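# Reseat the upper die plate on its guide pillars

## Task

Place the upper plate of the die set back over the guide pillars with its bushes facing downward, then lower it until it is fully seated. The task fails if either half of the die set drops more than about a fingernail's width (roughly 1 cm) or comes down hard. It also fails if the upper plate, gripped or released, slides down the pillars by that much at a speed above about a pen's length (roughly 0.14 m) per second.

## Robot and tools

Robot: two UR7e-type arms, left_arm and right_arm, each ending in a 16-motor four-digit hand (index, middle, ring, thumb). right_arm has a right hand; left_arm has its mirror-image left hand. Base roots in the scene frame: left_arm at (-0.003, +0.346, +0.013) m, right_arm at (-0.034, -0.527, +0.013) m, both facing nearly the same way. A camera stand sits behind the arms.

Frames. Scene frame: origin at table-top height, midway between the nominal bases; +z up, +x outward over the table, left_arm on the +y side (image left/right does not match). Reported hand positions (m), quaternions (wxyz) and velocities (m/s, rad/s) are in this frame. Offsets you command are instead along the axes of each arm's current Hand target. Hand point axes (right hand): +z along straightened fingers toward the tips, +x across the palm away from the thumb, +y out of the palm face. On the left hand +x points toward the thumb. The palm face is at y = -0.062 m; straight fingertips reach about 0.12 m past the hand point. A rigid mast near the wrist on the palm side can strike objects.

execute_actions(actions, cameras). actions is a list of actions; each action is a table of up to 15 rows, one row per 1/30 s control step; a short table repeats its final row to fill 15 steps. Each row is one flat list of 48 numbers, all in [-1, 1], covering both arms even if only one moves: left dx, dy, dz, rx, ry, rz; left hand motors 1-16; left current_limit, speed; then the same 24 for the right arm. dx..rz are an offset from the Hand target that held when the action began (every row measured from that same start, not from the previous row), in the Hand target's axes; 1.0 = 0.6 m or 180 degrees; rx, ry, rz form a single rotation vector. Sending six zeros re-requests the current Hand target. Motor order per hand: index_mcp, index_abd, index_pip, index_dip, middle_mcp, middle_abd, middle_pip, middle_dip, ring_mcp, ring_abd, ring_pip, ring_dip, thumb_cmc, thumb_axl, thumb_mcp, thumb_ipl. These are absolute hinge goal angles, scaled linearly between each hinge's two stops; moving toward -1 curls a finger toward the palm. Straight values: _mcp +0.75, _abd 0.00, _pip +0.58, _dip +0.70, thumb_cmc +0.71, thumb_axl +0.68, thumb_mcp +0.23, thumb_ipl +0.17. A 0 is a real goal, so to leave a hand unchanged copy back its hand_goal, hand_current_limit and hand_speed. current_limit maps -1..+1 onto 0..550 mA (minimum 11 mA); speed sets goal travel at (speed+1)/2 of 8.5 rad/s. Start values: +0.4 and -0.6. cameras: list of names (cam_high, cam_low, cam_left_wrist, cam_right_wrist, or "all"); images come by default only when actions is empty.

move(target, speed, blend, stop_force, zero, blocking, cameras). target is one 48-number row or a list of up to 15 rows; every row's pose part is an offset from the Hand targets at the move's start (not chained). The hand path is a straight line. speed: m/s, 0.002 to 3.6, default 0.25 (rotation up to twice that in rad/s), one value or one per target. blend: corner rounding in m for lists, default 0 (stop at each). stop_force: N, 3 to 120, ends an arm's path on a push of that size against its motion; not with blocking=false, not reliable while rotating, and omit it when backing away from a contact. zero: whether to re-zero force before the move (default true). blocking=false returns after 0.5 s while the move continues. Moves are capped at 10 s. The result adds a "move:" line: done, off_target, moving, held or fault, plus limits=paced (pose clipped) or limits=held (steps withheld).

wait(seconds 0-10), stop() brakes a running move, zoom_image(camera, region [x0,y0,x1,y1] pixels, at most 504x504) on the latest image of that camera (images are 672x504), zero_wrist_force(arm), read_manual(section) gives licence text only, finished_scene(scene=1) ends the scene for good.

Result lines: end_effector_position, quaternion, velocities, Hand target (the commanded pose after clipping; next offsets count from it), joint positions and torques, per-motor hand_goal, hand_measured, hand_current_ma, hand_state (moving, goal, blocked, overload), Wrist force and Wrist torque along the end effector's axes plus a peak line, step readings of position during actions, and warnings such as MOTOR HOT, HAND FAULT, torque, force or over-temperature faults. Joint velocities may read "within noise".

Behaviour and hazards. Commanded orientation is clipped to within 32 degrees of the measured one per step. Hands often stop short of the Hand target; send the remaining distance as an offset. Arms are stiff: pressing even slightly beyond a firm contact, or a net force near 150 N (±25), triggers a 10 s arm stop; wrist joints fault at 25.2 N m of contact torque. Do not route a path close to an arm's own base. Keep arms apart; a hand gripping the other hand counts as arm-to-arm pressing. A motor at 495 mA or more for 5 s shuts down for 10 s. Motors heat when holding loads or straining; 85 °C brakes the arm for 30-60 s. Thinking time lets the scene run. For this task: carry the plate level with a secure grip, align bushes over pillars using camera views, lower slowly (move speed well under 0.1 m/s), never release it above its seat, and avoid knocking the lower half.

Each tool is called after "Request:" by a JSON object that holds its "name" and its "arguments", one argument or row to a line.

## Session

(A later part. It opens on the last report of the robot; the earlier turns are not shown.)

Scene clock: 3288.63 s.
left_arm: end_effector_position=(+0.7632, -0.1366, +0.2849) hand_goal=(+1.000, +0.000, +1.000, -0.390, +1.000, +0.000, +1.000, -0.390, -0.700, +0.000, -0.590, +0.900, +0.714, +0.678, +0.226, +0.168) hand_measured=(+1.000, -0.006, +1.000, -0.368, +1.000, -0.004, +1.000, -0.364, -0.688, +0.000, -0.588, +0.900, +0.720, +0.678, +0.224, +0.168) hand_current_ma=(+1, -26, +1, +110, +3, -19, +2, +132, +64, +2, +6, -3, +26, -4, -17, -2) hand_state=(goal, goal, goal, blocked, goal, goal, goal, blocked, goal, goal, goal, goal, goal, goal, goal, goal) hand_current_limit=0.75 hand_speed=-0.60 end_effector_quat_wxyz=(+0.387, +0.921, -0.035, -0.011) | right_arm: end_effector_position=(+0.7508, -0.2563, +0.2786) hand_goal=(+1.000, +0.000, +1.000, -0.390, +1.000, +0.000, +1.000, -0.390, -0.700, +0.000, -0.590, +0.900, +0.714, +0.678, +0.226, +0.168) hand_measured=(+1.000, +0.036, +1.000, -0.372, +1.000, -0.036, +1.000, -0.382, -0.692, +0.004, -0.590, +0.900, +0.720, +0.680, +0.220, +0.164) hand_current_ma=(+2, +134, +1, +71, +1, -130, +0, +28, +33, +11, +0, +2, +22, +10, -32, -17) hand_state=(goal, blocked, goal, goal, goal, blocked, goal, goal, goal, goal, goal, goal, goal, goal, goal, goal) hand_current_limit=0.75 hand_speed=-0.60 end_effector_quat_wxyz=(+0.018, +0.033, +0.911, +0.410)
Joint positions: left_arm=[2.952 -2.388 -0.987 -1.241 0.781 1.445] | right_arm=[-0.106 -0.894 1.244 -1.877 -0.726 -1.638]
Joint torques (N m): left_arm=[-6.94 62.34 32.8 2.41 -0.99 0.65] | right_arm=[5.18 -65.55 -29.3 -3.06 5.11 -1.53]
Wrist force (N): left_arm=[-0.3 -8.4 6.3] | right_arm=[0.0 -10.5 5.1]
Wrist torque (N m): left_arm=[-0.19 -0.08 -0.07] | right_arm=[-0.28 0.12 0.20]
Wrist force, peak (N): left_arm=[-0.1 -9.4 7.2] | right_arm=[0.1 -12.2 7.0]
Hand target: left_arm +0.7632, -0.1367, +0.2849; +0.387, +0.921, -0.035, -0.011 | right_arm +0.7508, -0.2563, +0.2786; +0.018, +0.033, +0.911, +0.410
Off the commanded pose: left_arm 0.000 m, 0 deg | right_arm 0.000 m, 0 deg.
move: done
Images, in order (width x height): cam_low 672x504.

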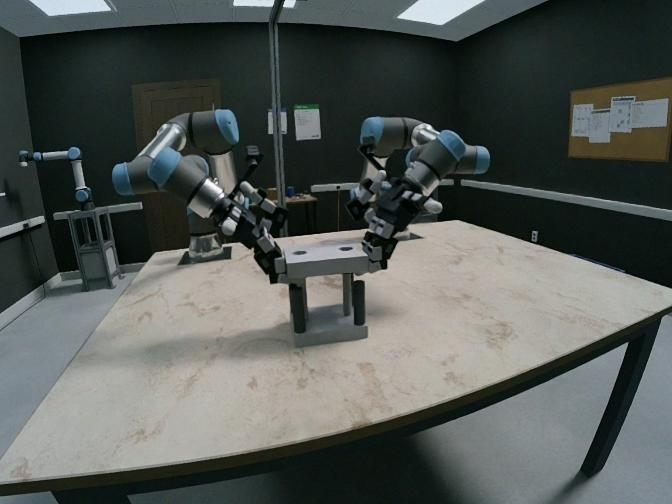

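Request:
{"name": "move", "arguments": {
  "target": [
    [0.00106,-0.002773,0.002726,0,-0.001168,-0.001188,1,0,1,-0.391,1,0,1,-0.391,-0.7,0,-0.59,0.9,0.714,0.678,0.226,0.168,0.75,-0.6,-0.0007,-0.002913,0.002578,0,0.001105,0.001248,1,0,1,-0.391,1,0,1,-0.391,-0.7,0,-0.59,0.9,0.714,0.678,0.226,0.168,0.75,-0.6],
    [-0.00106,-0.005545,0.005452,0,0.001168,0.001188,1,0,1,-0.391,1,0,1,-0.391,-0.7,0,-0.59,0.9,0.714,0.678,0.226,0.168,0.75,-0.6,0.0007,-0.005825,0.005157,0,-0.001105,-0.001248,1,0,1,-0.391,1,0,1,-0.391,-0.7,0,-0.59,0.9,0.714,0.678,0.226,0.168,0.75,-0.6],
    [0.00106,-0.008318,0.008178,0,-0.001168,-0.001188,1,0,1,-0.391,1,0,1,-0.391,-0.7,0,-0.59,0.9,0.714,0.678,0.226,0.168,0.75,-0.6,-0.0007,-0.008738,0.007735,0,0.001105,0.001248,1,0,1,-0.391,1,0,1,-0.391,-0.7,0,-0.59,0.9,0.714,0.678,0.226,0.168,0.75,-0.6],
    [0,-0.008318,0.008178,0,0,0,1,0,1,-0.391,1,0,1,-0.391,-0.7,0,-0.59,0.9,0.714,0.678,0.226,0.168,0.75,-0.6,0,-0.008738,0.007735,0,0,0,1,0,1,-0.391,1,0,1,-0.391,-0.7,0,-0.59,0.9,0.714,0.678,0.226,0.168,0.75,-0.6]
  ],
  "speed": 0.015,
  "cameras": ["cam_low"]
}}

Request:
{"name": "zoom_image", "arguments": {
  "camera": "cam_low",
  "region": [260, 200, 420, 320]
}}

Scene clock: 3304.93 s.
left_arm: end_effector_position=(+0.7632, -0.1367, +0.2779) hand_goal=(+1.000, +0.000, +1.000, -0.390, +1.000, +0.000, +1.000, -0.390, -0.700, +0.000, -0.590, +0.900, +0.714, +0.678, +0.226, +0.168) hand_measured=(+1.000, -0.006, +1.000, -0.368, +1.000, -0.004, +1.000, -0.364, -0.688, +0.000, -0.588, +0.900, +0.720, +0.678, +0.224, +0.168) hand_current_ma=(+1, -26, +1, +110, +3, -19, +2, +132, +64, +2, +6, -3, +26, -4, -17, -2) hand_state=(goal, goal, goal, blocked, goal, goal, goal, blocked, goal, goal, goal, goal, goal, goal, goal, goal) hand_current_limit=0.75 hand_speed=-0.60 end_effector_quat_wxyz=(+0.387, +0.921, -0.035, -0.011) | right_arm: end_effector_position=(+0.7508, -0.2563, +0.2716) hand_goal=(+1.000, +0.000, +1.000, -0.390, +1.000, +0.000, +1.000, -0.390, -0.700, +0.000, -0.590, +0.900, +0.714, +0.678, +0.226, +0.168) hand_measured=(+1.000, +0.036, +1.000, -0.372, +1.000, -0.036, +1.000, -0.382, -0.692, +0.004, -0.590, +0.900, +0.720, +0.680, +0.220, +0.164) hand_current_ma=(+2, +133, +1, +71, +1, -131, +0, +29, +33, +11, +0, +2, +22, +10, -32, -17) hand_state=(goal, blocked, goal, goal, goal, blocked, goal, goal, goal, goal, goal, goal, goal, goal, goal, goal) hand_current_limit=0.75 hand_speed=-0.60 end_effector_quat_wxyz=(+0.018, +0.033, +0.911, +0.410)
Joint positions: left_arm=[2.952 -2.393 -0.997 -1.227 0.781 1.445] | right_arm=[-0.106 -0.887 1.253 -1.891 -0.726 -1.638]
Joint torques (N m): left_arm=[1.66 62.45 31.57 2.26 -1.11 -0.26] | right_arm=[7.22 -65.5 -30.08 -2.92 5.58 -1.42]
Wrist force (N): left_arm=[-0.4 -8.5 5.7] | right_arm=[0.2 -10.4 4.8]
Wrist torque (N m): left_arm=[-0.12 -0.07 -0.08] | right_arm=[-0.27 0.12 0.20]
Wrist force, peak (N): left_arm=[-0.3 -9.2 7.0] | right_arm=[0.3 -11.9 6.4]
Hand target: left_arm +0.7633, -0.1367, +0.2779; +0.387, +0.921, -0.035, -0.011 | right_arm +0.7509, -0.2563, +0.2716; +0.018, +0.033, +0.911, +0.410
Off the commanded pose: left_arm 0.000 m, 0 deg | right_arm 0.000 m, 0 deg.
move: done
Images, in order (width x height): cam_low 672x504.

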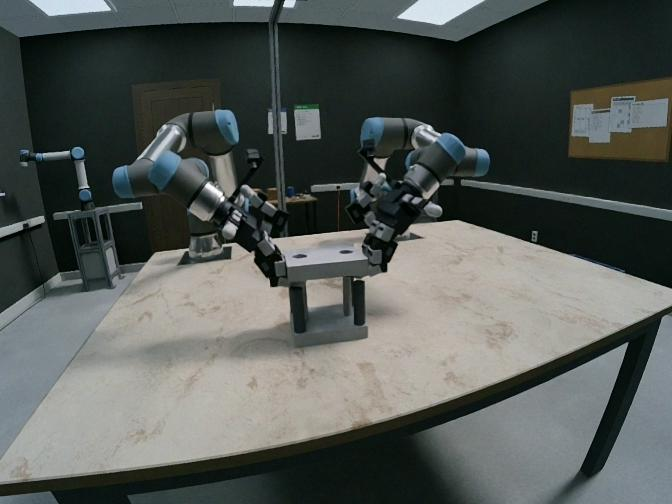

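Scaled by 3.150.

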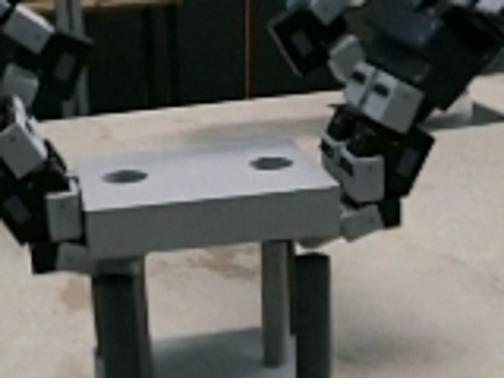

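Request:
{"name": "move", "arguments": {
  "target": [
    [0.00106,-0.002773,0.002726,0,-0.001168,-0.001188,1,0,1,-0.391,1,0,1,-0.391,-0.7,0,-0.59,0.9,0.714,0.678,0.226,0.168,0.75,-0.6,-0.0007,-0.002913,0.002578,0,0.001105,0.001248,1,0,1,-0.391,1,0,1,-0.391,-0.7,0,-0.59,0.9,0.714,0.678,0.226,0.168,0.75,-0.6],
    [-0.00106,-0.005545,0.005452,0,0.001168,0.001188,1,0,1,-0.391,1,0,1,-0.391,-0.7,0,-0.59,0.9,0.714,0.678,0.226,0.168,0.75,-0.6,0.0007,-0.005825,0.005157,0,-0.001105,-0.001248,1,0,1,-0.391,1,0,1,-0.391,-0.7,0,-0.59,0.9,0.714,0.678,0.226,0.168,0.75,-0.6],
    [0.00106,-0.008318,0.008178,0,-0.001168,-0.001188,1,0,1,-0.391,1,0,1,-0.391,-0.7,0,-0.59,0.9,0.714,0.678,0.226,0.168,0.75,-0.6,-0.0007,-0.008738,0.007735,0,0.001105,0.001248,1,0,1,-0.391,1,0,1,-0.391,-0.7,0,-0.59,0.9,0.714,0.678,0.226,0.168,0.75,-0.6],
    [0,-0.008318,0.008178,0,0,0,1,0,1,-0.391,1,0,1,-0.391,-0.7,0,-0.59,0.9,0.714,0.678,0.226,0.168,0.75,-0.6,0,-0.008738,0.007735,0,0,0,1,0,1,-0.391,1,0,1,-0.391,-0.7,0,-0.59,0.9,0.714,0.678,0.226,0.168,0.75,-0.6]
  ],
  "speed": 0.015,
  "cameras": ["cam_low"]
}}

Request:
{"name": "zoom_image", "arguments": {
  "camera": "cam_low",
  "region": [260, 210, 420, 330]
}}

Scene clock: 3329.20 s.
left_arm: end_effector_position=(+0.7633, -0.1367, +0.2709) hand_goal=(+1.000, +0.000, +1.000, -0.390, +1.000, +0.000, +1.000, -0.390, -0.700, +0.000, -0.590, +0.900, +0.714, +0.678, +0.226, +0.168) hand_measured=(+1.000, -0.006, +1.000, -0.372, +1.000, -0.006, +1.000, -0.364, -0.688, +0.000, -0.588, +0.900, +0.720, +0.678, +0.224, +0.168) hand_current_ma=(+1, -28, +1, +89, +3, -21, +2, +126, +64, +2, +6, -3, +26, -4, -17, -2) hand_state=(goal, goal, goal, goal, goal, goal, goal, blocked, goal, goal, goal, goal, goal, goal, goal, goal) hand_current_limit=0.75 hand_speed=-0.60 end_effector_quat_wxyz=(+0.387, +0.921, -0.035, -0.011) | right_arm: end_effector_position=(+0.7509, -0.2563, +0.2646) hand_goal=(+1.000, +0.000, +1.000, -0.390, +1.000, +0.000, +1.000, -0.390, -0.700, +0.000, -0.590, +0.900, +0.714, +0.678, +0.226, +0.168) hand_measured=(+1.000, +0.032, +1.000, -0.386, +1.000, -0.038, +1.000, -0.392, -0.692, +0.004, -0.590, +0.900, +0.720, +0.680, +0.220, +0.164) hand_current_ma=(+2, +117, +1, +12, +1, -136, +0, -6, +33, +11, +0, +2, +22, +10, -32, -17) hand_state=(goal, blocked, goal, goal, goal, blocked, goal, goal, goal, goal, goal, goal, goal, goal, goal, goal) hand_current_limit=0.75 hand_speed=-0.60 end_effector_quat_wxyz=(+0.018, +0.033, +0.911, +0.410)
Joint positions: left_arm=[2.952 -2.398 -1.006 -1.213 0.781 1.445] | right_arm=[-0.106 -0.881 1.261 -1.906 -0.726 -1.638]
Joint torques (N m): left_arm=[-6.13 59.16 29.43 1.87 -0.39 -0.32] | right_arm=[7.76 -55.36 -23.59 -2.31 4.15 -1.66]
Wrist force (N): left_arm=[-0.5 -5.3 2.5] | right_arm=[3.8 -4.3 -7.8]
Wrist torque (N m): left_arm=[0.07 -0.12 -0.13] | right_arm=[0.95 -0.06 0.65]
Wrist force, peak (N): left_arm=[-0.5 -9.4 6.7] | right_arm=[0.5 -11.6 5.9]
Hand target: left_arm +0.7633, -0.1367, +0.2709; +0.387, +0.921, -0.035, -0.011 | right_arm +0.7509, -0.2563, +0.2646; +0.018, +0.033, +0.911, +0.410
Off the commanded pose: left_arm 0.000 m, 0 deg | right_arm 0.000 m, 0 deg.
move: done
Images, in order (width x height): cam_low 672x504.

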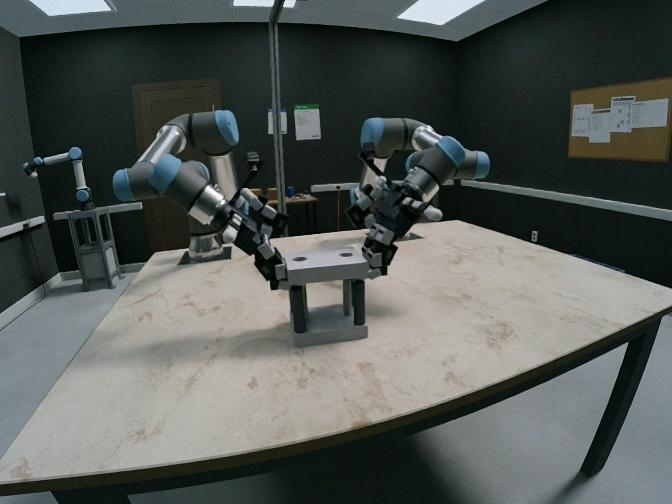

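Scaled by 3.150.

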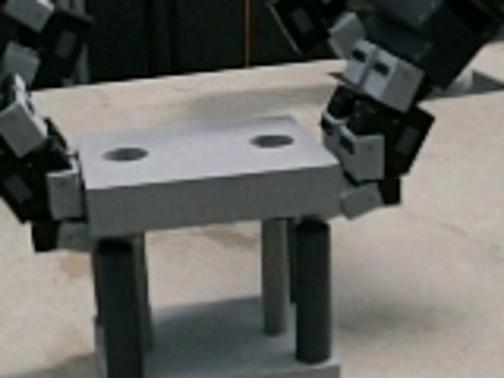

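Request:
{"name": "zoom_image", "arguments": {
  "camera": "cam_low",
  "region": [265, 260, 325, 305]
}}

Request:
{"name": "zoom_image", "arguments": {
  "camera": "cam_low",
  "region": [340, 250, 400, 295]
}}

Request:
{"name": "execute_actions", "arguments": {
  "actions": []
}}

Scaled by 8.400.

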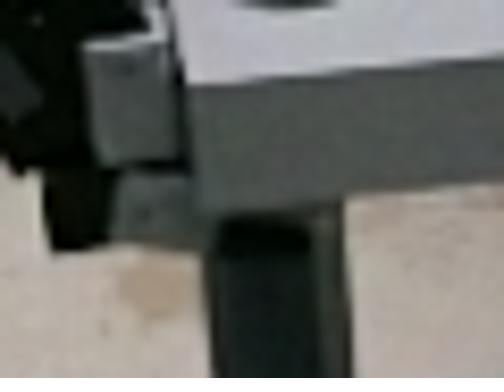

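Scaled by 8.400.

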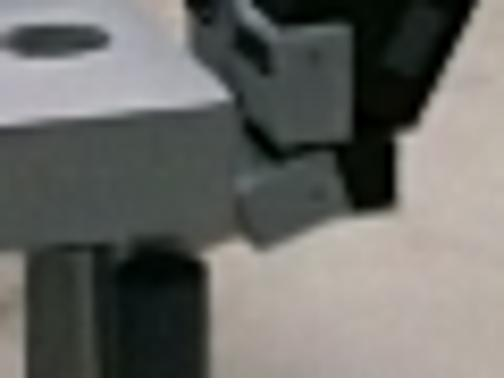

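Scene clock: 3357.73 s.
left_arm: end_effector_position=(+0.7633, -0.1367, +0.2709) hand_goal=(+1.000, +0.000, +1.000, -0.390, +1.000, +0.000, +1.000, -0.390, -0.700, +0.000, -0.590, +0.900, +0.714, +0.678, +0.226, +0.168) hand_measured=(+1.000, -0.006, +1.000, -0.372, +1.000, -0.006, +1.000, -0.364, -0.688, +0.000, -0.588, +0.900, +0.720, +0.678, +0.224, +0.168) hand_current_ma=(+1, -28, +1, +89, +3, -21, +2, +124, +64, +2, +6, -3, +26, -4, -17, -2) hand_state=(goal, goal, goal, goal, goal, goal, goal, blocked, goal, goal, goal, goal, goal, goal, goal, goal) hand_current_limit=0.75 hand_speed=-0.60 end_effector_quat_wxyz=(+0.387, +0.921, -0.035, -0.011) | right_arm: end_effector_position=(+0.7509, -0.2563, +0.2646) hand_goal=(+1.000, +0.000, +1.000, -0.390, +1.000, +0.000, +1.000, -0.390, -0.700, +0.000, -0.590, +0.900, +0.714, +0.678, +0.226, +0.168) hand_measured=(+1.000, +0.032, +1.000, -0.386, +1.000, -0.038, +1.000, -0.392, -0.692, +0.004, -0.590, +0.900, +0.720, +0.680, +0.220, +0.164) hand_current_ma=(+3, +117, +1, +12, +1, -136, +0, -6, +33, +11, +0, +2, +22, +10, -32, -17) hand_state=(goal, blocked, goal, goal, goal, blocked, goal, goal, goal, goal, goal, goal, goal, goal, goal, goal) hand_current_limit=0.75 hand_speed=-0.60 end_effector_quat_wxyz=(+0.018, +0.033, +0.911, +0.410)
Joint positions: left_arm=[2.952 -2.398 -1.006 -1.213 0.781 1.445] | right_arm=[-0.106 -0.881 1.261 -1.905 -0.726 -1.638]
Joint velocities: within noise
Joint torques (N m): left_arm=[-12.75 54.05 34.13 3.15 -1.6 -1.63] | right_arm=[2.08 -57.55 -30.63 -2.59 4.19 -1.56]
Motor temperatures (°C): left_arm=[26 33 30 34 45 34] | right_arm=[26 32 30 28 31 35]
Wrist force (N): left_arm=[-0.2 -6.0 3.0] | right_arm=[3.9 -4.7 -6.9]
Wrist torque (N m): left_arm=[0.01 -0.13 -0.10] | right_arm=[0.95 -0.05 0.68]
Wrist force, peak (N): left_arm=[-0.5 -6.2 2.9] | right_arm=[3.7 -4.4 -8.1]
Hand target: left_arm +0.7633, -0.1367, +0.2709; +0.387, +0.921, -0.035, -0.011 | right_arm +0.7509, -0.2563, +0.2646; +0.018, +0.033, +0.911, +0.410
Off the commanded pose: left_arm 0.000 m, 0 deg | right_arm 0.000 m, 0 deg.
camera_calibration:
cam_left_wrist: T_world_to_cam=[[-0.76642, 0.489994, -0.415339, 0.728684], [0.486646, 0.864975, 0.122448, -0.334138], [0.419257, -0.108276, -0.901388, 0.0368718], [0, 0, 0, 1]] pos_world=[0.705626, -0.0640381, 0.376801]
cam_right_wrist: T_world_to_cam=[[0.813296, 0.33904, 0.472865, -0.62067], [0.356398, -0.93267, 0.0557363, -0.568486], [0.459924, 0.123198, -0.87937, 0.0450727], [0, 0, 0, 1]] pos_world=[0.686666, -0.32533, 0.364814]

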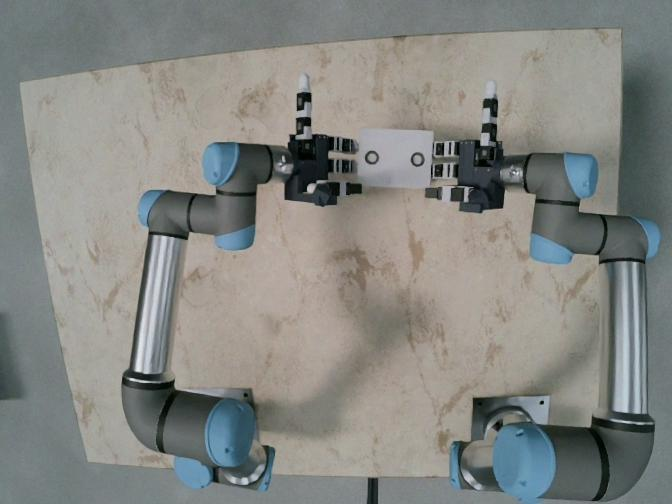

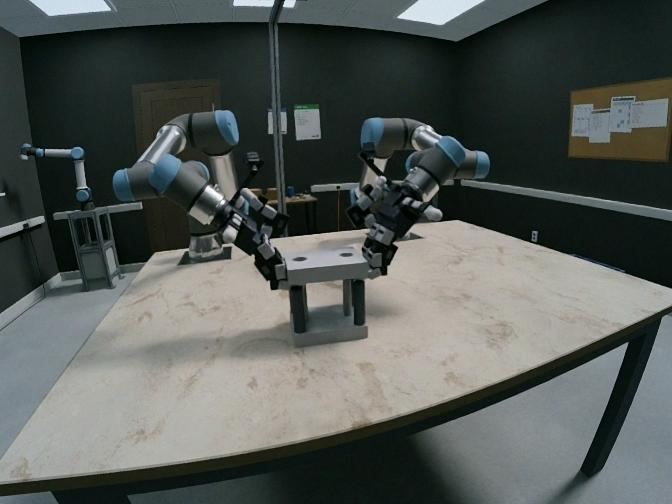

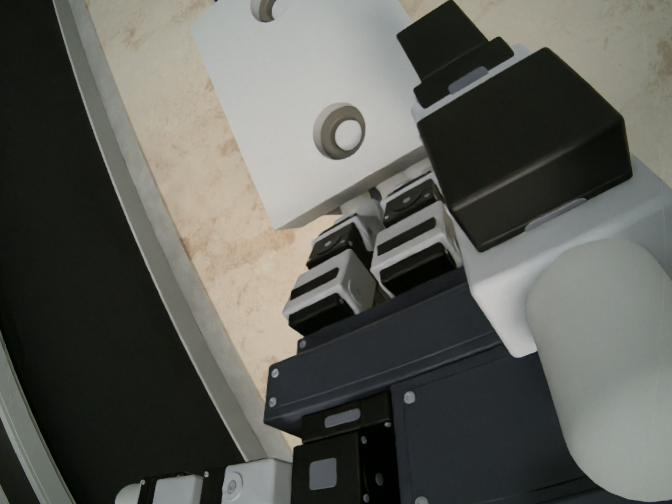

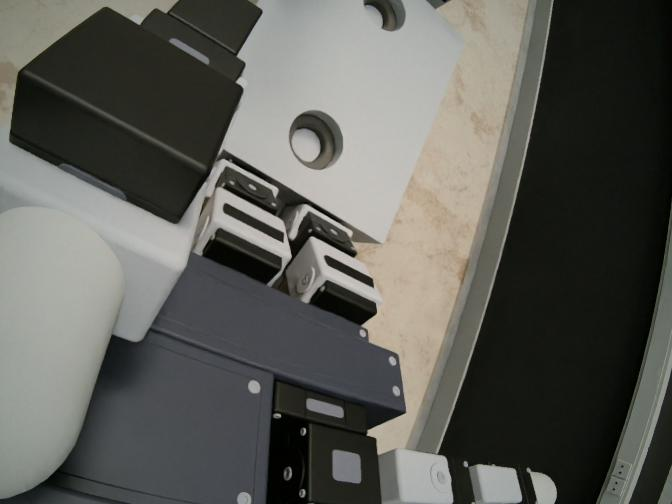

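Request:
{"name": "move", "arguments": {
  "target": [0,0.002377,-0.002337,0,0,0,1,0,1,-0.391,1,0,1,-0.391,-0.7,0,-0.59,0.9,0.714,0.678,0.226,0.168,0.75,-0.6,0,0.002497,-0.00221,0,0,0,1,0,1,-0.391,1,0,1,-0.391,-0.7,0,-0.59,0.9,0.714,0.678,0.226,0.168,0.75,-0.6],
  "speed": 0.01
}}

Scene clock: 3410.13 s.
left_arm: end_effector_position=(+0.7633, -0.1367, +0.2730) hand_goal=(+1.000, +0.000, +1.000, -0.390, +1.000, +0.000, +1.000, -0.390, -0.700, +0.000, -0.590, +0.900, +0.714, +0.678, +0.226, +0.168) hand_measured=(+1.000, -0.006, +1.000, -0.368, +1.000, -0.006, +1.000, -0.364, -0.688, +0.000, -0.588, +0.900, +0.720, +0.678, +0.224, +0.168) hand_current_ma=(+1, -28, +1, +111, +3, -21, +2, +130, +64, +2, +6, -3, +26, -4, -17, -2) hand_state=(goal, goal, goal, blocked, goal, goal, goal, blocked, goal, goal, goal, goal, goal, goal, goal, goal) hand_current_limit=0.75 hand_speed=-0.60 end_effector_quat_wxyz=(+0.387, +0.921, -0.035, -0.011) | right_arm: end_effector_position=(+0.7509, -0.2563, +0.2667) hand_goal=(+1.000, +0.000, +1.000, -0.390, +1.000, +0.000, +1.000, -0.390, -0.700, +0.000, -0.590, +0.900, +0.714, +0.678, +0.226, +0.168) hand_measured=(+1.000, +0.032, +1.000, -0.374, +1.000, -0.038, +1.000, -0.384, -0.692, +0.004, -0.590, +0.900, +0.720, +0.680, +0.220, +0.164) hand_current_ma=(+3, +115, +1, +65, +1, -137, +0, +25, +33, +11, +0, +2, +22, +10, -32, -17) hand_state=(goal, blocked, goal, goal, goal, blocked, goal, goal, goal, goal, goal, goal, goal, goal, goal, goal) hand_current_limit=0.75 hand_speed=-0.60 end_effector_quat_wxyz=(+0.018, +0.033, +0.911, +0.410)
Joint positions: left_arm=[2.952 -2.396 -1.003 -1.217 0.781 1.445] | right_arm=[-0.106 -0.883 1.258 -1.901 -0.726 -1.638]
Joint torques (N m): left_arm=[-12.13 66.84 34.87 2.98 -3.05 -1.35] | right_arm=[-2.14 -66.19 -33.47 -2.88 4.14 -1.24]
Wrist force (N): left_arm=[-0.2 -9.2 6.8] | right_arm=[0.1 -13.6 4.1]
Wrist torque (N m): left_arm=[-0.23 -0.03 -0.05] | right_arm=[-0.03 -0.06 0.28]
Wrist force, peak (N): left_arm=[0.1 -9.4 7.4] | right_arm=[-0.3 -14.1 5.5]
Hand target: left_arm +0.7633, -0.1367, +0.2729; +0.387, +0.921, -0.035, -0.011 | right_arm +0.7509, -0.2563, +0.2666; +0.018, +0.033, +0.911, +0.410
Off the commanded pose: left_arm 0.000 m, 0 deg | right_arm 0.000 m, 0 deg.
move: done

Request:
{"name": "move", "arguments": {
  "target": [0,0,0,0,0,0,1,-0.05,1,-0.391,1,0.05,1,-0.391,-0.7,0,-0.59,0.9,0.714,0.678,0.226,0.168,0.75,-0.95,0,0,0,0,0,0,1,-0.05,1,-0.391,1,0.05,1,-0.391,-0.7,0,-0.59,0.9,0.714,0.678,0.226,0.168,0.75,-0.95],
  "speed": 0.01,
  "cameras": ["cam_low", "cam_left_wrist", "cam_right_wrist"]
}}

Scene clock: 3418.20 s.
left_arm: end_effector_position=(+0.7633, -0.1367, +0.2729) hand_goal=(+1.000, -0.050, +1.000, -0.390, +1.000, +0.050, +1.000, -0.390, -0.700, +0.000, -0.590, +0.900, +0.714, +0.678, +0.226, +0.168) hand_measured=(+1.000, -0.012, +1.000, -0.368, +1.000, +0.000, +1.000, -0.364, -0.688, +0.000, -0.588, +0.900, +0.720, +0.678, +0.224, +0.168) hand_current_ma=(+1, +160, +1, +111, +3, -214, +2, +130, +64, +2, +6, -3, +26, -4, -17, -2) hand_state=(goal, blocked, goal, blocked, goal, blocked, goal, blocked, goal, goal, goal, goal, goal, goal, goal, goal) hand_current_limit=0.75 hand_speed=-0.95 end_effector_quat_wxyz=(+0.387, +0.921, -0.035, -0.011) | right_arm: end_effector_position=(+0.7509, -0.2563, +0.2666) hand_goal=(+1.000, -0.050, +1.000, -0.390, +1.000, +0.050, +1.000, -0.390, -0.700, +0.000, -0.590, +0.900, +0.714, +0.678, +0.226, +0.168) hand_measured=(+1.000, +0.030, +1.000, -0.374, +1.000, -0.036, +1.000, -0.384, -0.692, +0.004, -0.590, +0.900, +0.720, +0.680, +0.220, +0.164) hand_current_ma=(+3, +309, +1, +65, +1, -334, +0, +25, +33, +11, +0, +2, +22, +10, -32, -17) hand_state=(goal, blocked, goal, goal, goal, blocked, goal, goal, goal, goal, goal, goal, goal, goal, goal, goal) hand_current_limit=0.75 hand_speed=-0.95 end_effector_quat_wxyz=(+0.018, +0.033, +0.911, +0.410)
Joint positions: left_arm=[2.952 -2.396 -1.003 -1.217 0.781 1.445] | right_arm=[-0.106 -0.883 1.258 -1.901 -0.726 -1.638]
Joint torques (N m): left_arm=[-6.42 57.63 17.58 5.29 -4.38 1.56] | right_arm=[-4.2 -55.88 -22.45 -4.66 4.26 -1.82]
Wrist force (N): left_arm=[-0.3 -9.2 6.8] | right_arm=[0.0 -13.4 4.0]
Wrist torque (N m): left_arm=[-0.25 -0.02 -0.07] | right_arm=[-0.02 -0.11 0.26]
Wrist force, peak (N): left_arm=[0.1 -9.3 7.2] | right_arm=[0.3 -14.0 4.1]
Hand target: left_arm +0.7633, -0.1367, +0.2729; +0.387, +0.921, -0.035, -0.011 | right_arm +0.7509, -0.2563, +0.2666; +0.018, +0.033, +0.911, +0.410
Off the commanded pose: left_arm 0.000 m, 0 deg | right_arm 0.000 m, 0 deg.
move: done
camera_calibration:
cam_left_wrist: T_world_to_cam=[[-0.76642, 0.489994, -0.415339, 0.729515], [0.486646, 0.864975, 0.122448, -0.334383], [0.419257, -0.108276, -0.901388, 0.0386746], [0, 0, 0, 1]] pos_world=[0.705626, -0.0640381, 0.378801]
cam_right_wrist: T_world_to_cam=[[0.813296, 0.33904, 0.472865, -0.621616], [0.356398, -0.93267, 0.0557363, -0.568597], [0.459924, 0.123198, -0.87937, 0.0468315], [0, 0, 0, 1]] pos_world=[0.686666, -0.32533, 0.366814]
Images, in order (width x height): cam_low 672x504, cam_left_wrist 672x504, cam_right_wrist 672x504.

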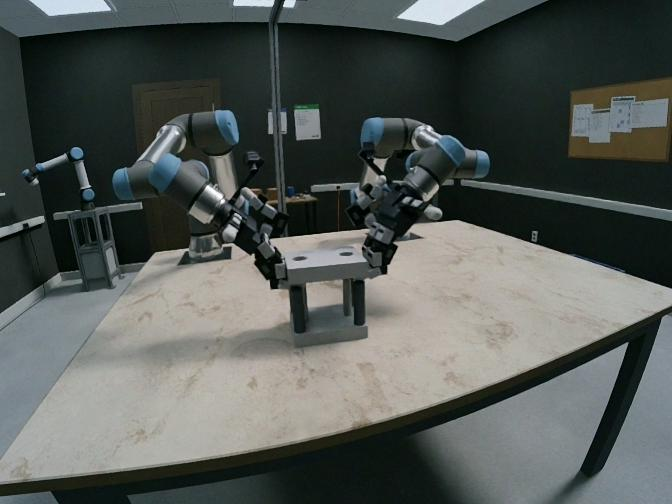

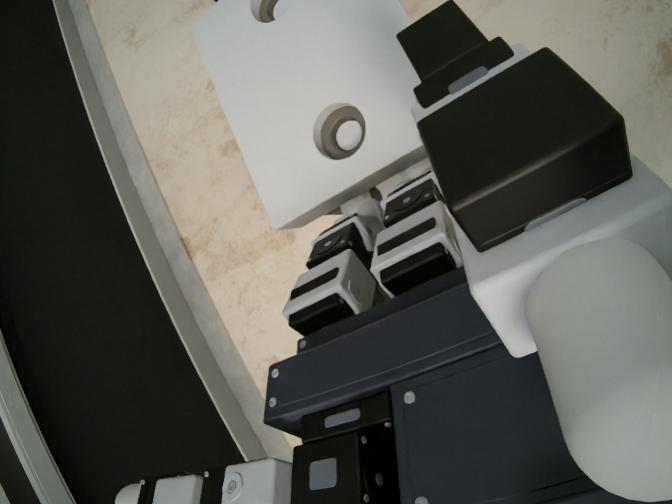

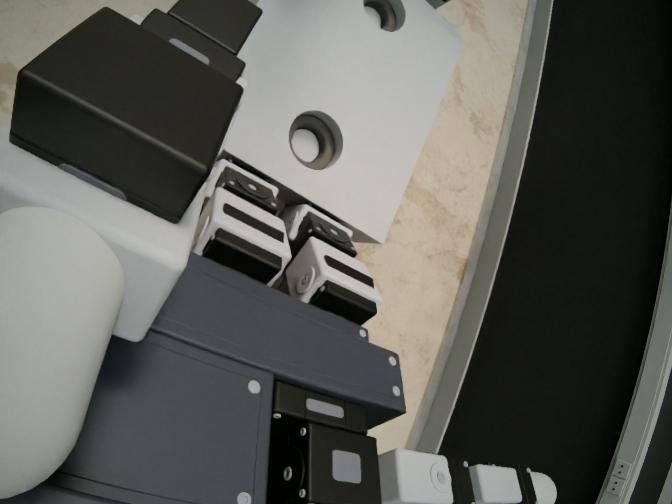

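Request:
{"name": "execute_actions", "arguments": {
  "actions": [],
  "cameras": ["cam_high"]
}}

Request:
{"name": "zoom_image", "arguments": {
  "camera": "cam_high",
  "region": [325, 115, 400, 205]
}}

Request:
{"name": "zoom_image", "arguments": {
  "camera": "cam_high",
  "region": [395, 115, 470, 205]
}}

Scene clock: 3434.33 s.
left_arm: end_effector_position=(+0.7633, -0.1367, +0.2729) hand_goal=(+1.000, -0.050, +1.000, -0.390, +1.000, +0.050, +1.000, -0.390, -0.700, +0.000, -0.590, +0.900, +0.714, +0.678, +0.226, +0.168) hand_measured=(+1.000, -0.012, +1.000, -0.368, +1.000, +0.000, +1.000, -0.364, -0.688, +0.000, -0.588, +0.900, +0.720, +0.678, +0.224, +0.168) hand_current_ma=(+1, +160, +1, +111, +3, -214, +2, +130, +64, +2, +6, -3, +26, -4, -17, -2) hand_state=(goal, blocked, goal, blocked, goal, blocked, goal, blocked, goal, goal, goal, goal, goal, goal, goal, goal) hand_current_limit=0.75 hand_speed=-0.95 end_effector_quat_wxyz=(+0.387, +0.921, -0.035, -0.011) | right_arm: end_effector_position=(+0.7509, -0.2563, +0.2666) hand_goal=(+1.000, -0.050, +1.000, -0.390, +1.000, +0.050, +1.000, -0.390, -0.700, +0.000, -0.590, +0.900, +0.714, +0.678, +0.226, +0.168) hand_measured=(+1.000, +0.030, +1.000, -0.374, +1.000, -0.036, +1.000, -0.384, -0.692, +0.004, -0.590, +0.900, +0.720, +0.680, +0.220, +0.164) hand_current_ma=(+3, +309, +1, +65, +1, -334, +0, +25, +33, +11, +0, +2, +22, +10, -32, -17) hand_state=(goal, blocked, goal, goal, goal, blocked, goal, goal, goal, goal, goal, goal, goal, goal, goal, goal) hand_current_limit=0.75 hand_speed=-0.95 end_effector_quat_wxyz=(+0.018, +0.033, +0.911, +0.410)
Joint positions: left_arm=[2.952 -2.396 -1.003 -1.217 0.781 1.445] | right_arm=[-0.106 -0.883 1.258 -1.901 -0.726 -1.638]
Joint velocities: within noise
Joint torques (N m): left_arm=[-1.27 58.21 17.88 5.25 -5.4 1.57] | right_arm=[-3.3 -56 -21.83 -4.41 3.82 -1.65]
Motor temperatures (°C): left_arm=[26 33 30 34 45 34] | right_arm=[26 32 30 28 31 35]
Wrist force (N): left_arm=[-0.5 -8.9 7.0] | right_arm=[0.0 -13.5 3.7]
Wrist torque (N m): left_arm=[-0.22 0.02 -0.09] | right_arm=[-0.01 -0.09 0.26]
Wrist force, peak (N): left_arm=[0.1 -9.4 7.2] | right_arm=[0.2 -13.8 3.8]
Hand target: left_arm +0.7633, -0.1367, +0.2729; +0.387, +0.921, -0.035, -0.011 | right_arm +0.7509, -0.2563, +0.2666; +0.018, +0.033, +0.911, +0.410
Off the commanded pose: left_arm 0.000 m, 0 deg | right_arm 0.000 m, 0 deg.
Images, in order (width x height): cam_high 672x504.

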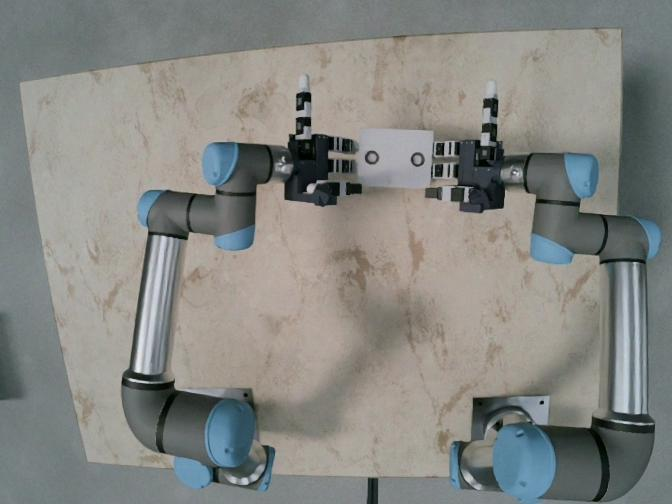

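Scaled by 5.600.

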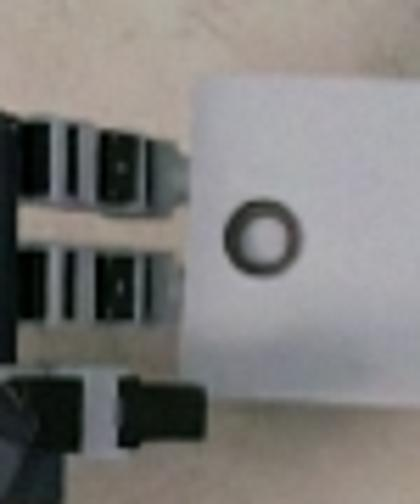

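Scaled by 5.600.

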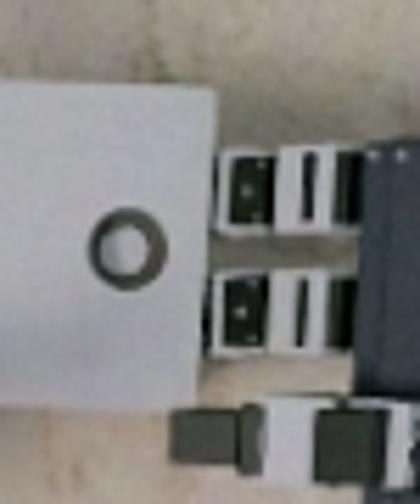

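Request:
{"name": "move", "arguments": {
  "target": [
    [0.00176,0,0,0,-0.001947,-0.00198,1,-0.06,1,-0.391,1,0.05,1,-0.391,-0.7,0,-0.59,0.9,0.714,0.678,0.226,0.168,0.75,-0.95,-0.00116,0,0,0,0.001842,0.00208,1,-0.08,1,-0.391,1,0.08,1,-0.391,-0.7,0,-0.59,0.9,0.714,0.678,0.226,0.168,0.75,-0.95],
    [-0.00176,0,0,0,0.001947,0.00198,1,-0.06,1,-0.391,1,0.05,1,-0.391,-0.7,0,-0.59,0.9,0.714,0.678,0.226,0.168,0.75,-0.95,0.00116,0,0,0,-0.001842,-0.00208,1,-0.08,1,-0.391,1,0.08,1,-0.391,-0.7,0,-0.59,0.9,0.714,0.678,0.226,0.168,0.75,-0.95],
    [0,0,0,0,0,0,1,-0.06,1,-0.391,1,0.05,1,-0.391,-0.7,0,-0.59,0.9,0.714,0.678,0.226,0.168,0.75,-0.95,0,0,0,0,0,0,1,-0.08,1,-0.391,1,0.08,1,-0.391,-0.7,0,-0.59,0.9,0.714,0.678,0.226,0.168,0.75,-0.95]
  ],
  "speed": 0.015
}}

Scene clock: 3481.10 s.
left_arm: end_effector_position=(+0.7632, -0.1368, +0.2730) hand_goal=(+1.000, -0.060, +1.000, -0.390, +1.000, +0.050, +1.000, -0.390, -0.700, +0.000, -0.590, +0.900, +0.714, +0.678, +0.226, +0.168) hand_measured=(+1.000, -0.014, +1.000, -0.362, +1.000, +0.000, +1.000, -0.360, -0.688, +0.000, -0.588, +0.900, +0.720, +0.678, +0.224, +0.168) hand_current_ma=(+1, +194, +1, +140, +3, -211, +2, +151, +64, +2, +6, -3, +26, -4, -17, -2) hand_state=(goal, blocked, goal, blocked, goal, blocked, goal, blocked, goal, goal, goal, goal, goal, goal, goal, goal) hand_current_limit=0.75 hand_speed=-0.95 end_effector_quat_wxyz=(+0.387, +0.921, -0.035, -0.011) | right_arm: end_effector_position=(+0.7509, -0.2563, +0.2667) hand_goal=(+1.000, -0.080, +1.000, -0.390, +1.000, +0.080, +1.000, -0.390, -0.700, +0.000, -0.590, +0.900, +0.714, +0.678, +0.226, +0.168) hand_measured=(+1.002, +0.024, +1.000, -0.370, +1.000, -0.030, +1.000, -0.380, -0.692, +0.004, -0.590, +0.900, +0.720, +0.680, +0.220, +0.164) hand_current_ma=(+3, +411, +1, +83, +1, -441, +0, +36, +33, +11, +0, +2, +22, +10, -32, -17) hand_state=(goal, blocked, goal, blocked, goal, blocked, goal, goal, goal, goal, goal, goal, goal, goal, goal, goal) hand_current_limit=0.75 hand_speed=-0.95 end_effector_quat_wxyz=(+0.018, +0.033, +0.911, +0.410)
Joint positions: left_arm=[2.951 -2.396 -1.003 -1.217 0.781 1.445] | right_arm=[-0.106 -0.883 1.258 -1.901 -0.726 -1.638]
Joint torques (N m): left_arm=[9.6 61.53 19.79 5.24 -6.42 1.63] | right_arm=[-1.59 -57.12 -24.48 -4.13 3.4 0.81]
Wrist force (N): left_arm=[0.8 -10.1 4.1] | right_arm=[-2.0 -13.3 4.4]
Wrist torque (N m): left_arm=[0.15 0.02 0.03] | right_arm=[-0.08 -0.17 -0.02]
Wrist force, peak (N): left_arm=[0.6 -9.9 6.4] | right_arm=[0.8 -14.9 4.0]
Hand target: left_arm +0.7633, -0.1367, +0.2729; +0.387, +0.921, -0.035, -0.011 | right_arm +0.7509, -0.2563, +0.2666; +0.018, +0.033, +0.911, +0.410
Off the commanded pose: left_arm 0.000 m, 0 deg | right_arm 0.000 m, 0 deg.
move: done

Request:
{"name": "move", "arguments": {
  "target": [0,0,0,0,0,0,1,-0.06,1,-0.391,1,0.05,1,-0.391,-0.7,0,-0.59,0.9,0.714,0.678,0.226,0.168,0.75,-0.95,-0.0045,-0.00033,-0.00037,0,0.005525,0.006242,1,-0.08,1,-0.391,1,0.08,1,-0.391,-0.7,0,-0.59,0.9,0.714,0.678,0.226,0.168,0.75,-0.95],
  "speed": 0.015
}}

Scene clock: 3513.23 s.
left_arm: end_effector_position=(+0.7633, -0.1367, +0.2729) hand_goal=(+1.000, -0.060, +1.000, -0.390, +1.000, +0.050, +1.000, -0.390, -0.700, +0.000, -0.590, +0.900, +0.714, +0.678, +0.226, +0.168) hand_measured=(+1.000, -0.014, +1.000, -0.362, +1.000, +0.000, +1.000, -0.360, -0.688, +0.000, -0.588, +0.900, +0.720, +0.678, +0.224, +0.168) hand_current_ma=(+1, +194, +1, +140, +3, -211, +2, +151, +64, +2, +6, -3, +26, -4, -17, -2) hand_state=(goal, blocked, goal, blocked, goal, blocked, goal, blocked, goal, goal, goal, goal, goal, goal, goal, goal) hand_current_limit=0.75 hand_speed=-0.95 end_effector_quat_wxyz=(+0.387, +0.921, -0.035, -0.011) | right_arm: end_effector_position=(+0.7536, -0.2568, +0.2666) hand_goal=(+1.000, -0.080, +1.000, -0.390, +1.000, +0.080, +1.000, -0.390, -0.700, +0.000, -0.590, +0.900, +0.714, +0.678, +0.226, +0.168) hand_measured=(+1.000, +0.034, +1.000, -0.378, +1.000, -0.020, +1.000, -0.364, -0.692, +0.004, -0.590, +0.900, +0.720, +0.680, +0.220, +0.164) hand_current_ma=(+2, +452, +1, +45, +2, -396, +0, +104, +33, +11, +0, +2, +22, +10, -32, -17) hand_state=(goal, blocked, goal, goal, goal, blocked, goal, blocked, goal, goal, goal, goal, goal, goal, goal, goal) hand_current_limit=0.75 hand_speed=-0.95 end_effector_quat_wxyz=(+0.006, +0.039, +0.911, +0.410)
Joint positions: left_arm=[2.952 -2.396 -1.003 -1.217 0.781 1.445] | right_arm=[-0.106 -0.874 1.234 -1.859 -0.727 -1.638]
Joint torques (N m): left_arm=[13.27 67.9 16.16 4.75 -1.37 1.23] | right_arm=[-7.68 -62.51 -24.54 -4.27 3.16 0.22]
Wrist force (N): left_arm=[0.3 -8.8 4.2] | right_arm=[-0.2 -11.8 7.7]
Wrist torque (N m): left_arm=[0.06 -0.03 -0.02] | right_arm=[-0.44 -0.66 -0.31]
Wrist force, peak (N): left_arm=[0.4 -10.9 4.1] | right_arm=[-0.3 -11.9 7.8]
Hand target: left_arm +0.7633, -0.1367, +0.2729; +0.387, +0.921, -0.035, -0.011 | right_arm +0.7535, -0.2568, +0.2666; +0.006, +0.039, +0.911, +0.410
Off the commanded pose: left_arm 0.000 m, 0 deg | right_arm 0.000 m, 0 deg.
move: done

Request:
{"name": "move", "arguments": {
  "target": [
    [0,0,0,0,0,0,1,-0.06,1,-0.391,1,0.05,1,-0.391,-0.7,0,-0.59,0.9,0.714,0.678,0.226,0.168,0.75,-0.95,0.009,0,0,0,-0.01105,-0.012484,1,-0.08,1,-0.391,1,0.08,1,-0.391,-0.7,0,-0.59,0.9,0.714,0.678,0.226,0.168,0.75,-0.95]
  ],
  "speed": 0.015
}}

Scene clock: 3522.77 s.
left_arm: end_effector_position=(+0.7633, -0.1367, +0.2729) hand_goal=(+1.000, -0.060, +1.000, -0.390, +1.000, +0.050, +1.000, -0.390, -0.700, +0.000, -0.590, +0.900, +0.714, +0.678, +0.226, +0.168) hand_measured=(+1.000, -0.014, +1.000, -0.362, +1.000, +0.000, +1.000, -0.360, -0.688, +0.000, -0.588, +0.900, +0.720, +0.678, +0.224, +0.168) hand_current_ma=(+1, +194, +1, +140, +3, -211, +2, +151, +64, +2, +6, -3, +26, -4, -17, -2) hand_state=(goal, blocked, goal, blocked, goal, blocked, goal, blocked, goal, goal, goal, goal, goal, goal, goal, goal) hand_current_limit=0.75 hand_speed=-0.95 end_effector_quat_wxyz=(+0.387, +0.921, -0.035, -0.011) | right_arm: end_effector_position=(+0.7481, -0.2564, +0.2667) hand_goal=(+1.000, -0.080, +1.000, -0.390, +1.000, +0.080, +1.000, -0.390, -0.700, +0.000, -0.590, +0.900, +0.714, +0.678, +0.226, +0.168) hand_measured=(+1.002, +0.018, +1.000, -0.360, +1.000, -0.036, +1.000, -0.386, -0.692, +0.004, -0.590, +0.900, +0.720, +0.680, +0.220, +0.164) hand_current_ma=(+4, +384, +1, +125, +1, -461, +0, +15, +33, +11, +0, +2, +22, +10, -32, -17) hand_state=(goal, blocked, goal, blocked, goal, blocked, goal, goal, goal, goal, goal, goal, goal, goal, goal, goal) hand_current_limit=0.75 hand_speed=-0.95 end_effector_quat_wxyz=(+0.030, +0.028, +0.911, +0.410)
Joint positions: left_arm=[2.952 -2.396 -1.003 -1.217 0.781 1.445] | right_arm=[-0.106 -0.892 1.283 -1.942 -0.725 -1.64]
Joint torques (N m): left_arm=[13.05 67.07 18.11 5.21 -1.25 0] | right_arm=[-7.5 -69.48 -36.3 -4.68 7.52 -1.52]
Wrist force (N): left_arm=[0.6 -9.0 5.1] | right_arm=[-0.5 -19.2 11.0]
Wrist torque (N m): left_arm=[0.00 0.05 0.02] | right_arm=[-0.68 0.50 0.47]
Wrist force, peak (N): left_arm=[0.1 -9.8 4.9] | right_arm=[-0.5 -19.4 11.1]
Hand target: left_arm +0.7633, -0.1367, +0.2729; +0.387, +0.921, -0.035, -0.011 | right_arm +0.7482, -0.2564, +0.2668; +0.030, +0.028, +0.911, +0.410
Off the commanded pose: left_arm 0.000 m, 0 deg | right_arm 0.000 m, 0 deg.
move: done

Request:
{"name": "move", "arguments": {
  "target": [
    [0,0,0,0,0,0,1,-0.06,1,-0.391,1,0.05,1,-0.391,-0.7,0,-0.59,0.9,0.714,0.678,0.226,0.168,0.75,-0.95,-0.0045,0.0003,0.00035,0,0.005525,0.006242,1,-0.05,1,-0.391,1,0.05,1,-0.391,-0.7,0,-0.59,0.9,0.714,0.678,0.226,0.168,0.75,-0.95],
    [0.00106,0.002377,-0.002337,0,-0.001168,-0.001188,1,-0.06,1,-0.391,1,0.05,1,-0.391,-0.7,0,-0.59,0.9,0.714,0.678,0.226,0.168,0.75,-0.95,-0.0052,0.002797,-0.00186,0,0.00663,0.00749,1,-0.05,1,-0.391,1,0.05,1,-0.391,-0.7,0,-0.59,0.9,0.714,0.678,0.226,0.168,0.75,-0.95],
    [-0.00106,0.003565,-0.003505,0,0.001168,0.001188,1,-0.06,1,-0.391,1,0.05,1,-0.391,-0.7,0,-0.59,0.9,0.714,0.678,0.226,0.168,0.75,-0.95,-0.0038,0.004045,-0.002965,0,0.00442,0.004994,1,-0.05,1,-0.391,1,0.05,1,-0.391,-0.7,0,-0.59,0.9,0.714,0.678,0.226,0.168,0.75,-0.95],
    [0,0.004753,-0.004673,0,0,0,1,-0.06,1,-0.391,1,0.05,1,-0.391,-0.7,0,-0.59,0.9,0.714,0.678,0.226,0.168,0.75,-0.95,-0.0045,0.005293,-0.00407,0,0.005525,0.006242,1,-0.05,1,-0.391,1,0.05,1,-0.391,-0.7,0,-0.59,0.9,0.714,0.678,0.226,0.168,0.75,-0.95]
  ],
  "speed": 0.015
}}

Scene clock: 3566.80 s.
left_arm: end_effector_position=(+0.7633, -0.1367, +0.2770) hand_goal=(+1.000, -0.060, +1.000, -0.390, +1.000, +0.050, +1.000, -0.390, -0.700, +0.000, -0.590, +0.900, +0.714, +0.678, +0.226, +0.168) hand_measured=(+1.000, -0.014, +1.000, -0.362, +1.000, +0.000, +1.000, -0.360, -0.688, +0.000, -0.588, +0.900, +0.720, +0.678, +0.224, +0.168) hand_current_ma=(+1, +193, +1, +142, +3, -210, +2, +152, +64, +2, +6, -3, +26, -4, -17, -2) hand_state=(goal, blocked, goal, blocked, goal, blocked, goal, blocked, goal, goal, goal, goal, goal, goal, goal, goal) hand_current_limit=0.75 hand_speed=-0.95 end_effector_quat_wxyz=(+0.387, +0.921, -0.035, -0.011) | right_arm: end_effector_position=(+0.7508, -0.2563, +0.2710) hand_goal=(+1.000, -0.050, +1.000, -0.390, +1.000, +0.050, +1.000, -0.390, -0.700, +0.000, -0.590, +0.900, +0.714, +0.678, +0.226, +0.168) hand_measured=(+1.002, +0.028, +1.000, -0.362, +1.000, -0.032, +1.000, -0.378, -0.692, +0.004, -0.590, +0.900, +0.720, +0.680, +0.220, +0.164) hand_current_ma=(+4, +302, +1, +114, +2, -320, +0, +44, +33, +11, +0, +2, +22, +10, -32, -17) hand_state=(goal, blocked, goal, blocked, goal, blocked, goal, goal, goal, goal, goal, goal, goal, goal, goal, goal) hand_current_limit=0.75 hand_speed=-0.95 end_effector_quat_wxyz=(+0.018, +0.033, +0.911, +0.410)
Joint positions: left_arm=[2.952 -2.393 -0.998 -1.225 0.781 1.445] | right_arm=[-0.106 -0.887 1.254 -1.893 -0.726 -1.638]
Joint torques (N m): left_arm=[-13.89 56.34 17.72 5.61 -6.26 -0.01] | right_arm=[-1.97 -54.65 -21.21 -5.22 4.09 0.62]
Wrist force (N): left_arm=[-0.2 -10.2 4.8] | right_arm=[-1.0 -16.6 3.1]
Wrist torque (N m): left_arm=[0.01 -0.02 -0.04] | right_arm=[0.18 -0.17 0.00]
Wrist force, peak (N): left_arm=[1.5 -10.2 6.6] | right_arm=[-0.5 -20.5 12.2]
Hand target: left_arm +0.7633, -0.1367, +0.2769; +0.387, +0.921, -0.035, -0.011 | right_arm +0.7508, -0.2564, +0.2708; +0.018, +0.033, +0.911, +0.410
Off the commanded pose: left_arm 0.000 m, 0 deg | right_arm 0.000 m, 0 deg.
move: done

Request:
{"name": "move", "arguments": {
  "target": [0,0,0,0,0,0,1,-0.06,1,-0.391,1,0.05,1,-0.391,-0.7,0,-0.59,0.9,0.714,0.678,0.226,0.168,0.75,-0.95,0,-0.001873,0.001658,0,0,0,1,-0.05,1,-0.391,1,0.05,1,-0.391,-0.7,0,-0.59,0.9,0.714,0.678,0.226,0.168,0.75,-0.95],
  "speed": 0.004,
  "cameras": ["cam_low"]
}}

Request:
{"name": "zoom_image", "arguments": {
  "camera": "cam_low",
  "region": [260, 210, 420, 330]
}}

Scene clock: 3574.73 s.
left_arm: end_effector_position=(+0.7633, -0.1367, +0.2769) hand_goal=(+1.000, -0.060, +1.000, -0.390, +1.000, +0.050, +1.000, -0.390, -0.700, +0.000, -0.590, +0.900, +0.714, +0.678, +0.226, +0.168) hand_measured=(+1.000, -0.014, +1.000, -0.362, +1.000, +0.000, +1.000, -0.360, -0.688, +0.000, -0.588, +0.900, +0.720, +0.678, +0.224, +0.168) hand_current_ma=(+1, +193, +1, +142, +3, -210, +2, +151, +64, +2, +6, -3, +26, -4, -17, -2) hand_state=(goal, blocked, goal, blocked, goal, blocked, goal, blocked, goal, goal, goal, goal, goal, goal, goal, goal) hand_current_limit=0.75 hand_speed=-0.95 end_effector_quat_wxyz=(+0.387, +0.921, -0.035, -0.011) | right_arm: end_effector_position=(+0.7508, -0.2564, +0.2694) hand_goal=(+1.000, -0.050, +1.000, -0.390, +1.000, +0.050, +1.000, -0.390, -0.700, +0.000, -0.590, +0.900, +0.714, +0.678, +0.226, +0.168) hand_measured=(+1.000, +0.028, +1.000, -0.380, +1.000, -0.032, +1.000, -0.390, -0.692, +0.004, -0.590, +0.900, +0.720, +0.680, +0.220, +0.164) hand_current_ma=(+2, +302, +1, +36, +1, -320, +0, +0, +33, +11, +0, +2, +22, +10, -32, -17) hand_state=(goal, blocked, goal, goal, goal, blocked, goal, goal, goal, goal, goal, goal, goal, goal, goal, goal) hand_current_limit=0.75 hand_speed=-0.95 end_effector_quat_wxyz=(+0.018, +0.033, +0.911, +0.410)
Joint positions: left_arm=[2.952 -2.394 -0.998 -1.225 0.781 1.445] | right_arm=[-0.106 -0.886 1.256 -1.896 -0.726 -1.638]
Joint torques (N m): left_arm=[-14.6 55.24 17.97 3.91 -4.36 1.25] | right_arm=[-2.91 -43.86 -15.32 -3.85 2.7 0.5]
Wrist force (N): left_arm=[0.4 -10.0 4.3] | right_arm=[0.3 -1.6 -2.5]
Wrist torque (N m): left_arm=[0.07 -0.02 0.01] | right_arm=[0.30 -0.08 0.03]
Wrist force, peak (N): left_arm=[-0.3 -10.1 4.9] | right_arm=[-1.1 -16.3 2.7]
Hand target: left_arm +0.7633, -0.1367, +0.2769; +0.387, +0.921, -0.035, -0.011 | right_arm +0.7508, -0.2564, +0.2693; +0.018, +0.033, +0.911, +0.410
Off the commanded pose: left_arm 0.000 m, 0 deg | right_arm 0.000 m, 0 deg.
move: done
Images, in order (width x height): cam_low 672x504.

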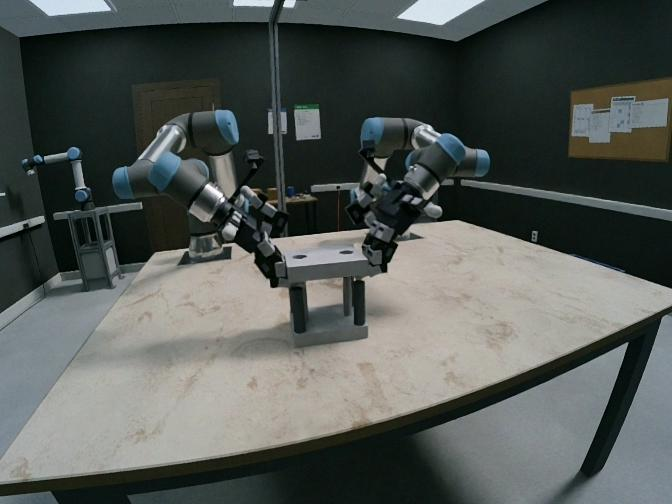

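Scaled by 3.150.

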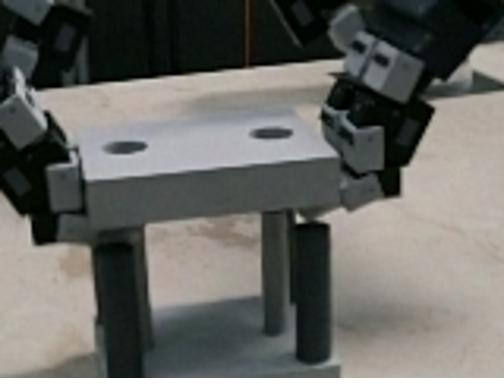

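Request:
{"name": "move", "arguments": {
  "target": [0,0,0,0,0,0,1,-0.06,1,-0.391,1,0.05,1,-0.391,-0.7,0,-0.59,0.9,0.714,0.678,0.226,0.168,0.75,-0.95,0,-0.00298,0.00041,0,0,0,1,-0.05,1,-0.391,1,0.05,1,-0.391,-0.7,0,-0.59,0.9,0.714,0.678,0.226,0.168,0.75,-0.95],
  "speed": 0.004,
  "cameras": ["cam_low", "cam_right_wrist"]
}}

Request:
{"name": "zoom_image", "arguments": {
  "camera": "cam_low",
  "region": [265, 255, 325, 300]
}}

Scene clock: 3584.43 s.
left_arm: end_effector_position=(+0.7633, -0.1367, +0.2769) hand_goal=(+1.000, -0.060, +1.000, -0.390, +1.000, +0.050, +1.000, -0.390, -0.700, +0.000, -0.590, +0.900, +0.714, +0.678, +0.226, +0.168) hand_measured=(+1.000, -0.014, +1.000, -0.362, +1.000, +0.000, +1.000, -0.360, -0.688, +0.000, -0.588, +0.900, +0.720, +0.678, +0.224, +0.168) hand_current_ma=(+1, +193, +1, +142, +3, -210, +2, +151, +64, +2, +6, -3, +26, -4, -17, -2) hand_state=(goal, blocked, goal, blocked, goal, blocked, goal, blocked, goal, goal, goal, goal, goal, goal, goal, goal) hand_current_limit=0.75 hand_speed=-0.95 end_effector_quat_wxyz=(+0.387, +0.921, -0.035, -0.011) | right_arm: end_effector_position=(+0.7507, -0.2574, +0.2678) hand_goal=(+1.000, -0.050, +1.000, -0.390, +1.000, +0.050, +1.000, -0.390, -0.700, +0.000, -0.590, +0.900, +0.714, +0.678, +0.226, +0.168) hand_measured=(+1.000, +0.028, +1.000, -0.390, +1.000, -0.032, +1.000, -0.390, -0.692, +0.004, -0.590, +0.900, +0.720, +0.680, +0.220, +0.164) hand_current_ma=(+1, +302, +1, +0, +1, -320, +0, -2, +33, +11, +0, +2, +22, +10, -32, -17) hand_state=(goal, blocked, goal, goal, goal, blocked, goal, goal, goal, goal, goal, goal, goal, goal, goal, goal) hand_current_limit=0.75 hand_speed=-0.95 end_effector_quat_wxyz=(+0.018, +0.033, +0.911, +0.410)
Joint positions: left_arm=[2.952 -2.394 -0.998 -1.225 0.781 1.445] | right_arm=[-0.107 -0.885 1.258 -1.897 -0.726 -1.641]
Joint torques (N m): left_arm=[-13.83 57.57 25.38 5.2 -3.08 0.12] | right_arm=[-7.97 -45.03 -14.29 -4.11 0.23 -1.16]
Wrist force (N): left_arm=[0.1 -10.0 4.2] | right_arm=[-0.7 0.5 -0.7]
Wrist torque (N m): left_arm=[0.07 -0.01 -0.01] | right_arm=[0.02 -0.13 0.00]
Wrist force, peak (N): left_arm=[0.0 -10.4 4.4] | right_arm=[0.2 -1.6 -3.1]
Hand target: left_arm +0.7633, -0.1367, +0.2769; +0.387, +0.921, -0.035, -0.011 | right_arm +0.7507, -0.2574, +0.2678; +0.018, +0.033, +0.911, +0.410
Off the commanded pose: left_arm 0.000 m, 0 deg | right_arm 0.000 m, 0 deg.
move: done
camera_calibration:
cam_right_wrist: T_world_to_cam=[[0.813296, 0.33904, 0.472865, -0.621648], [0.356398, -0.93267, 0.0557363, -0.569619], [0.459924, 0.123198, -0.87937, 0.0481142], [0, 0, 0, 1]] pos_world=[0.686466, -0.32643, 0.368014]
Images, in order (width x height): cam_low 672x504, cam_right_wrist 672x504.

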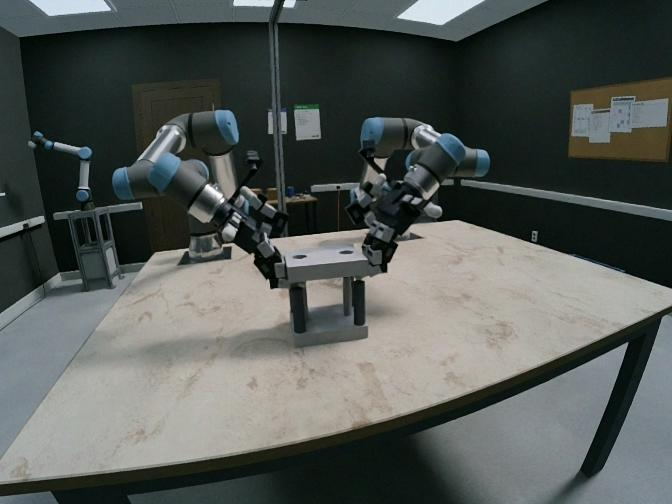

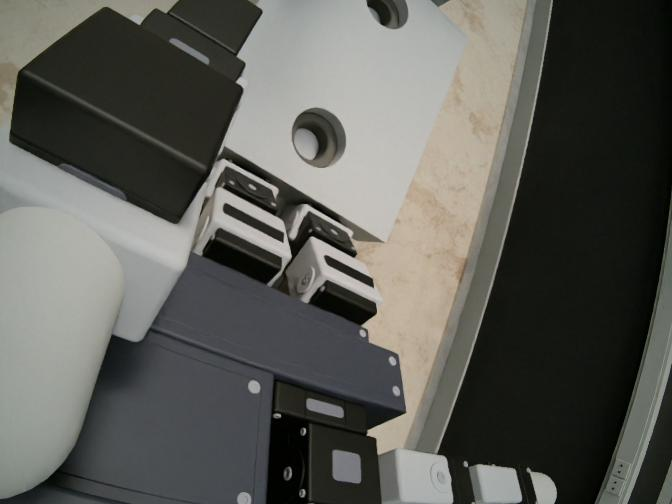

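Scaled by 8.400.

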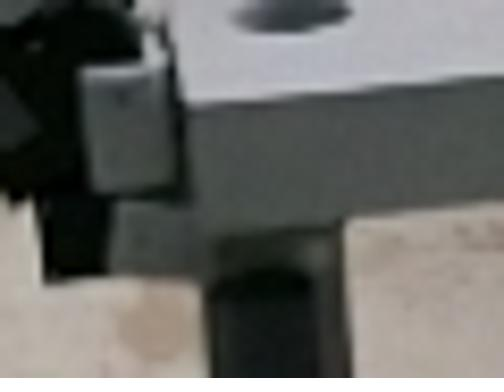

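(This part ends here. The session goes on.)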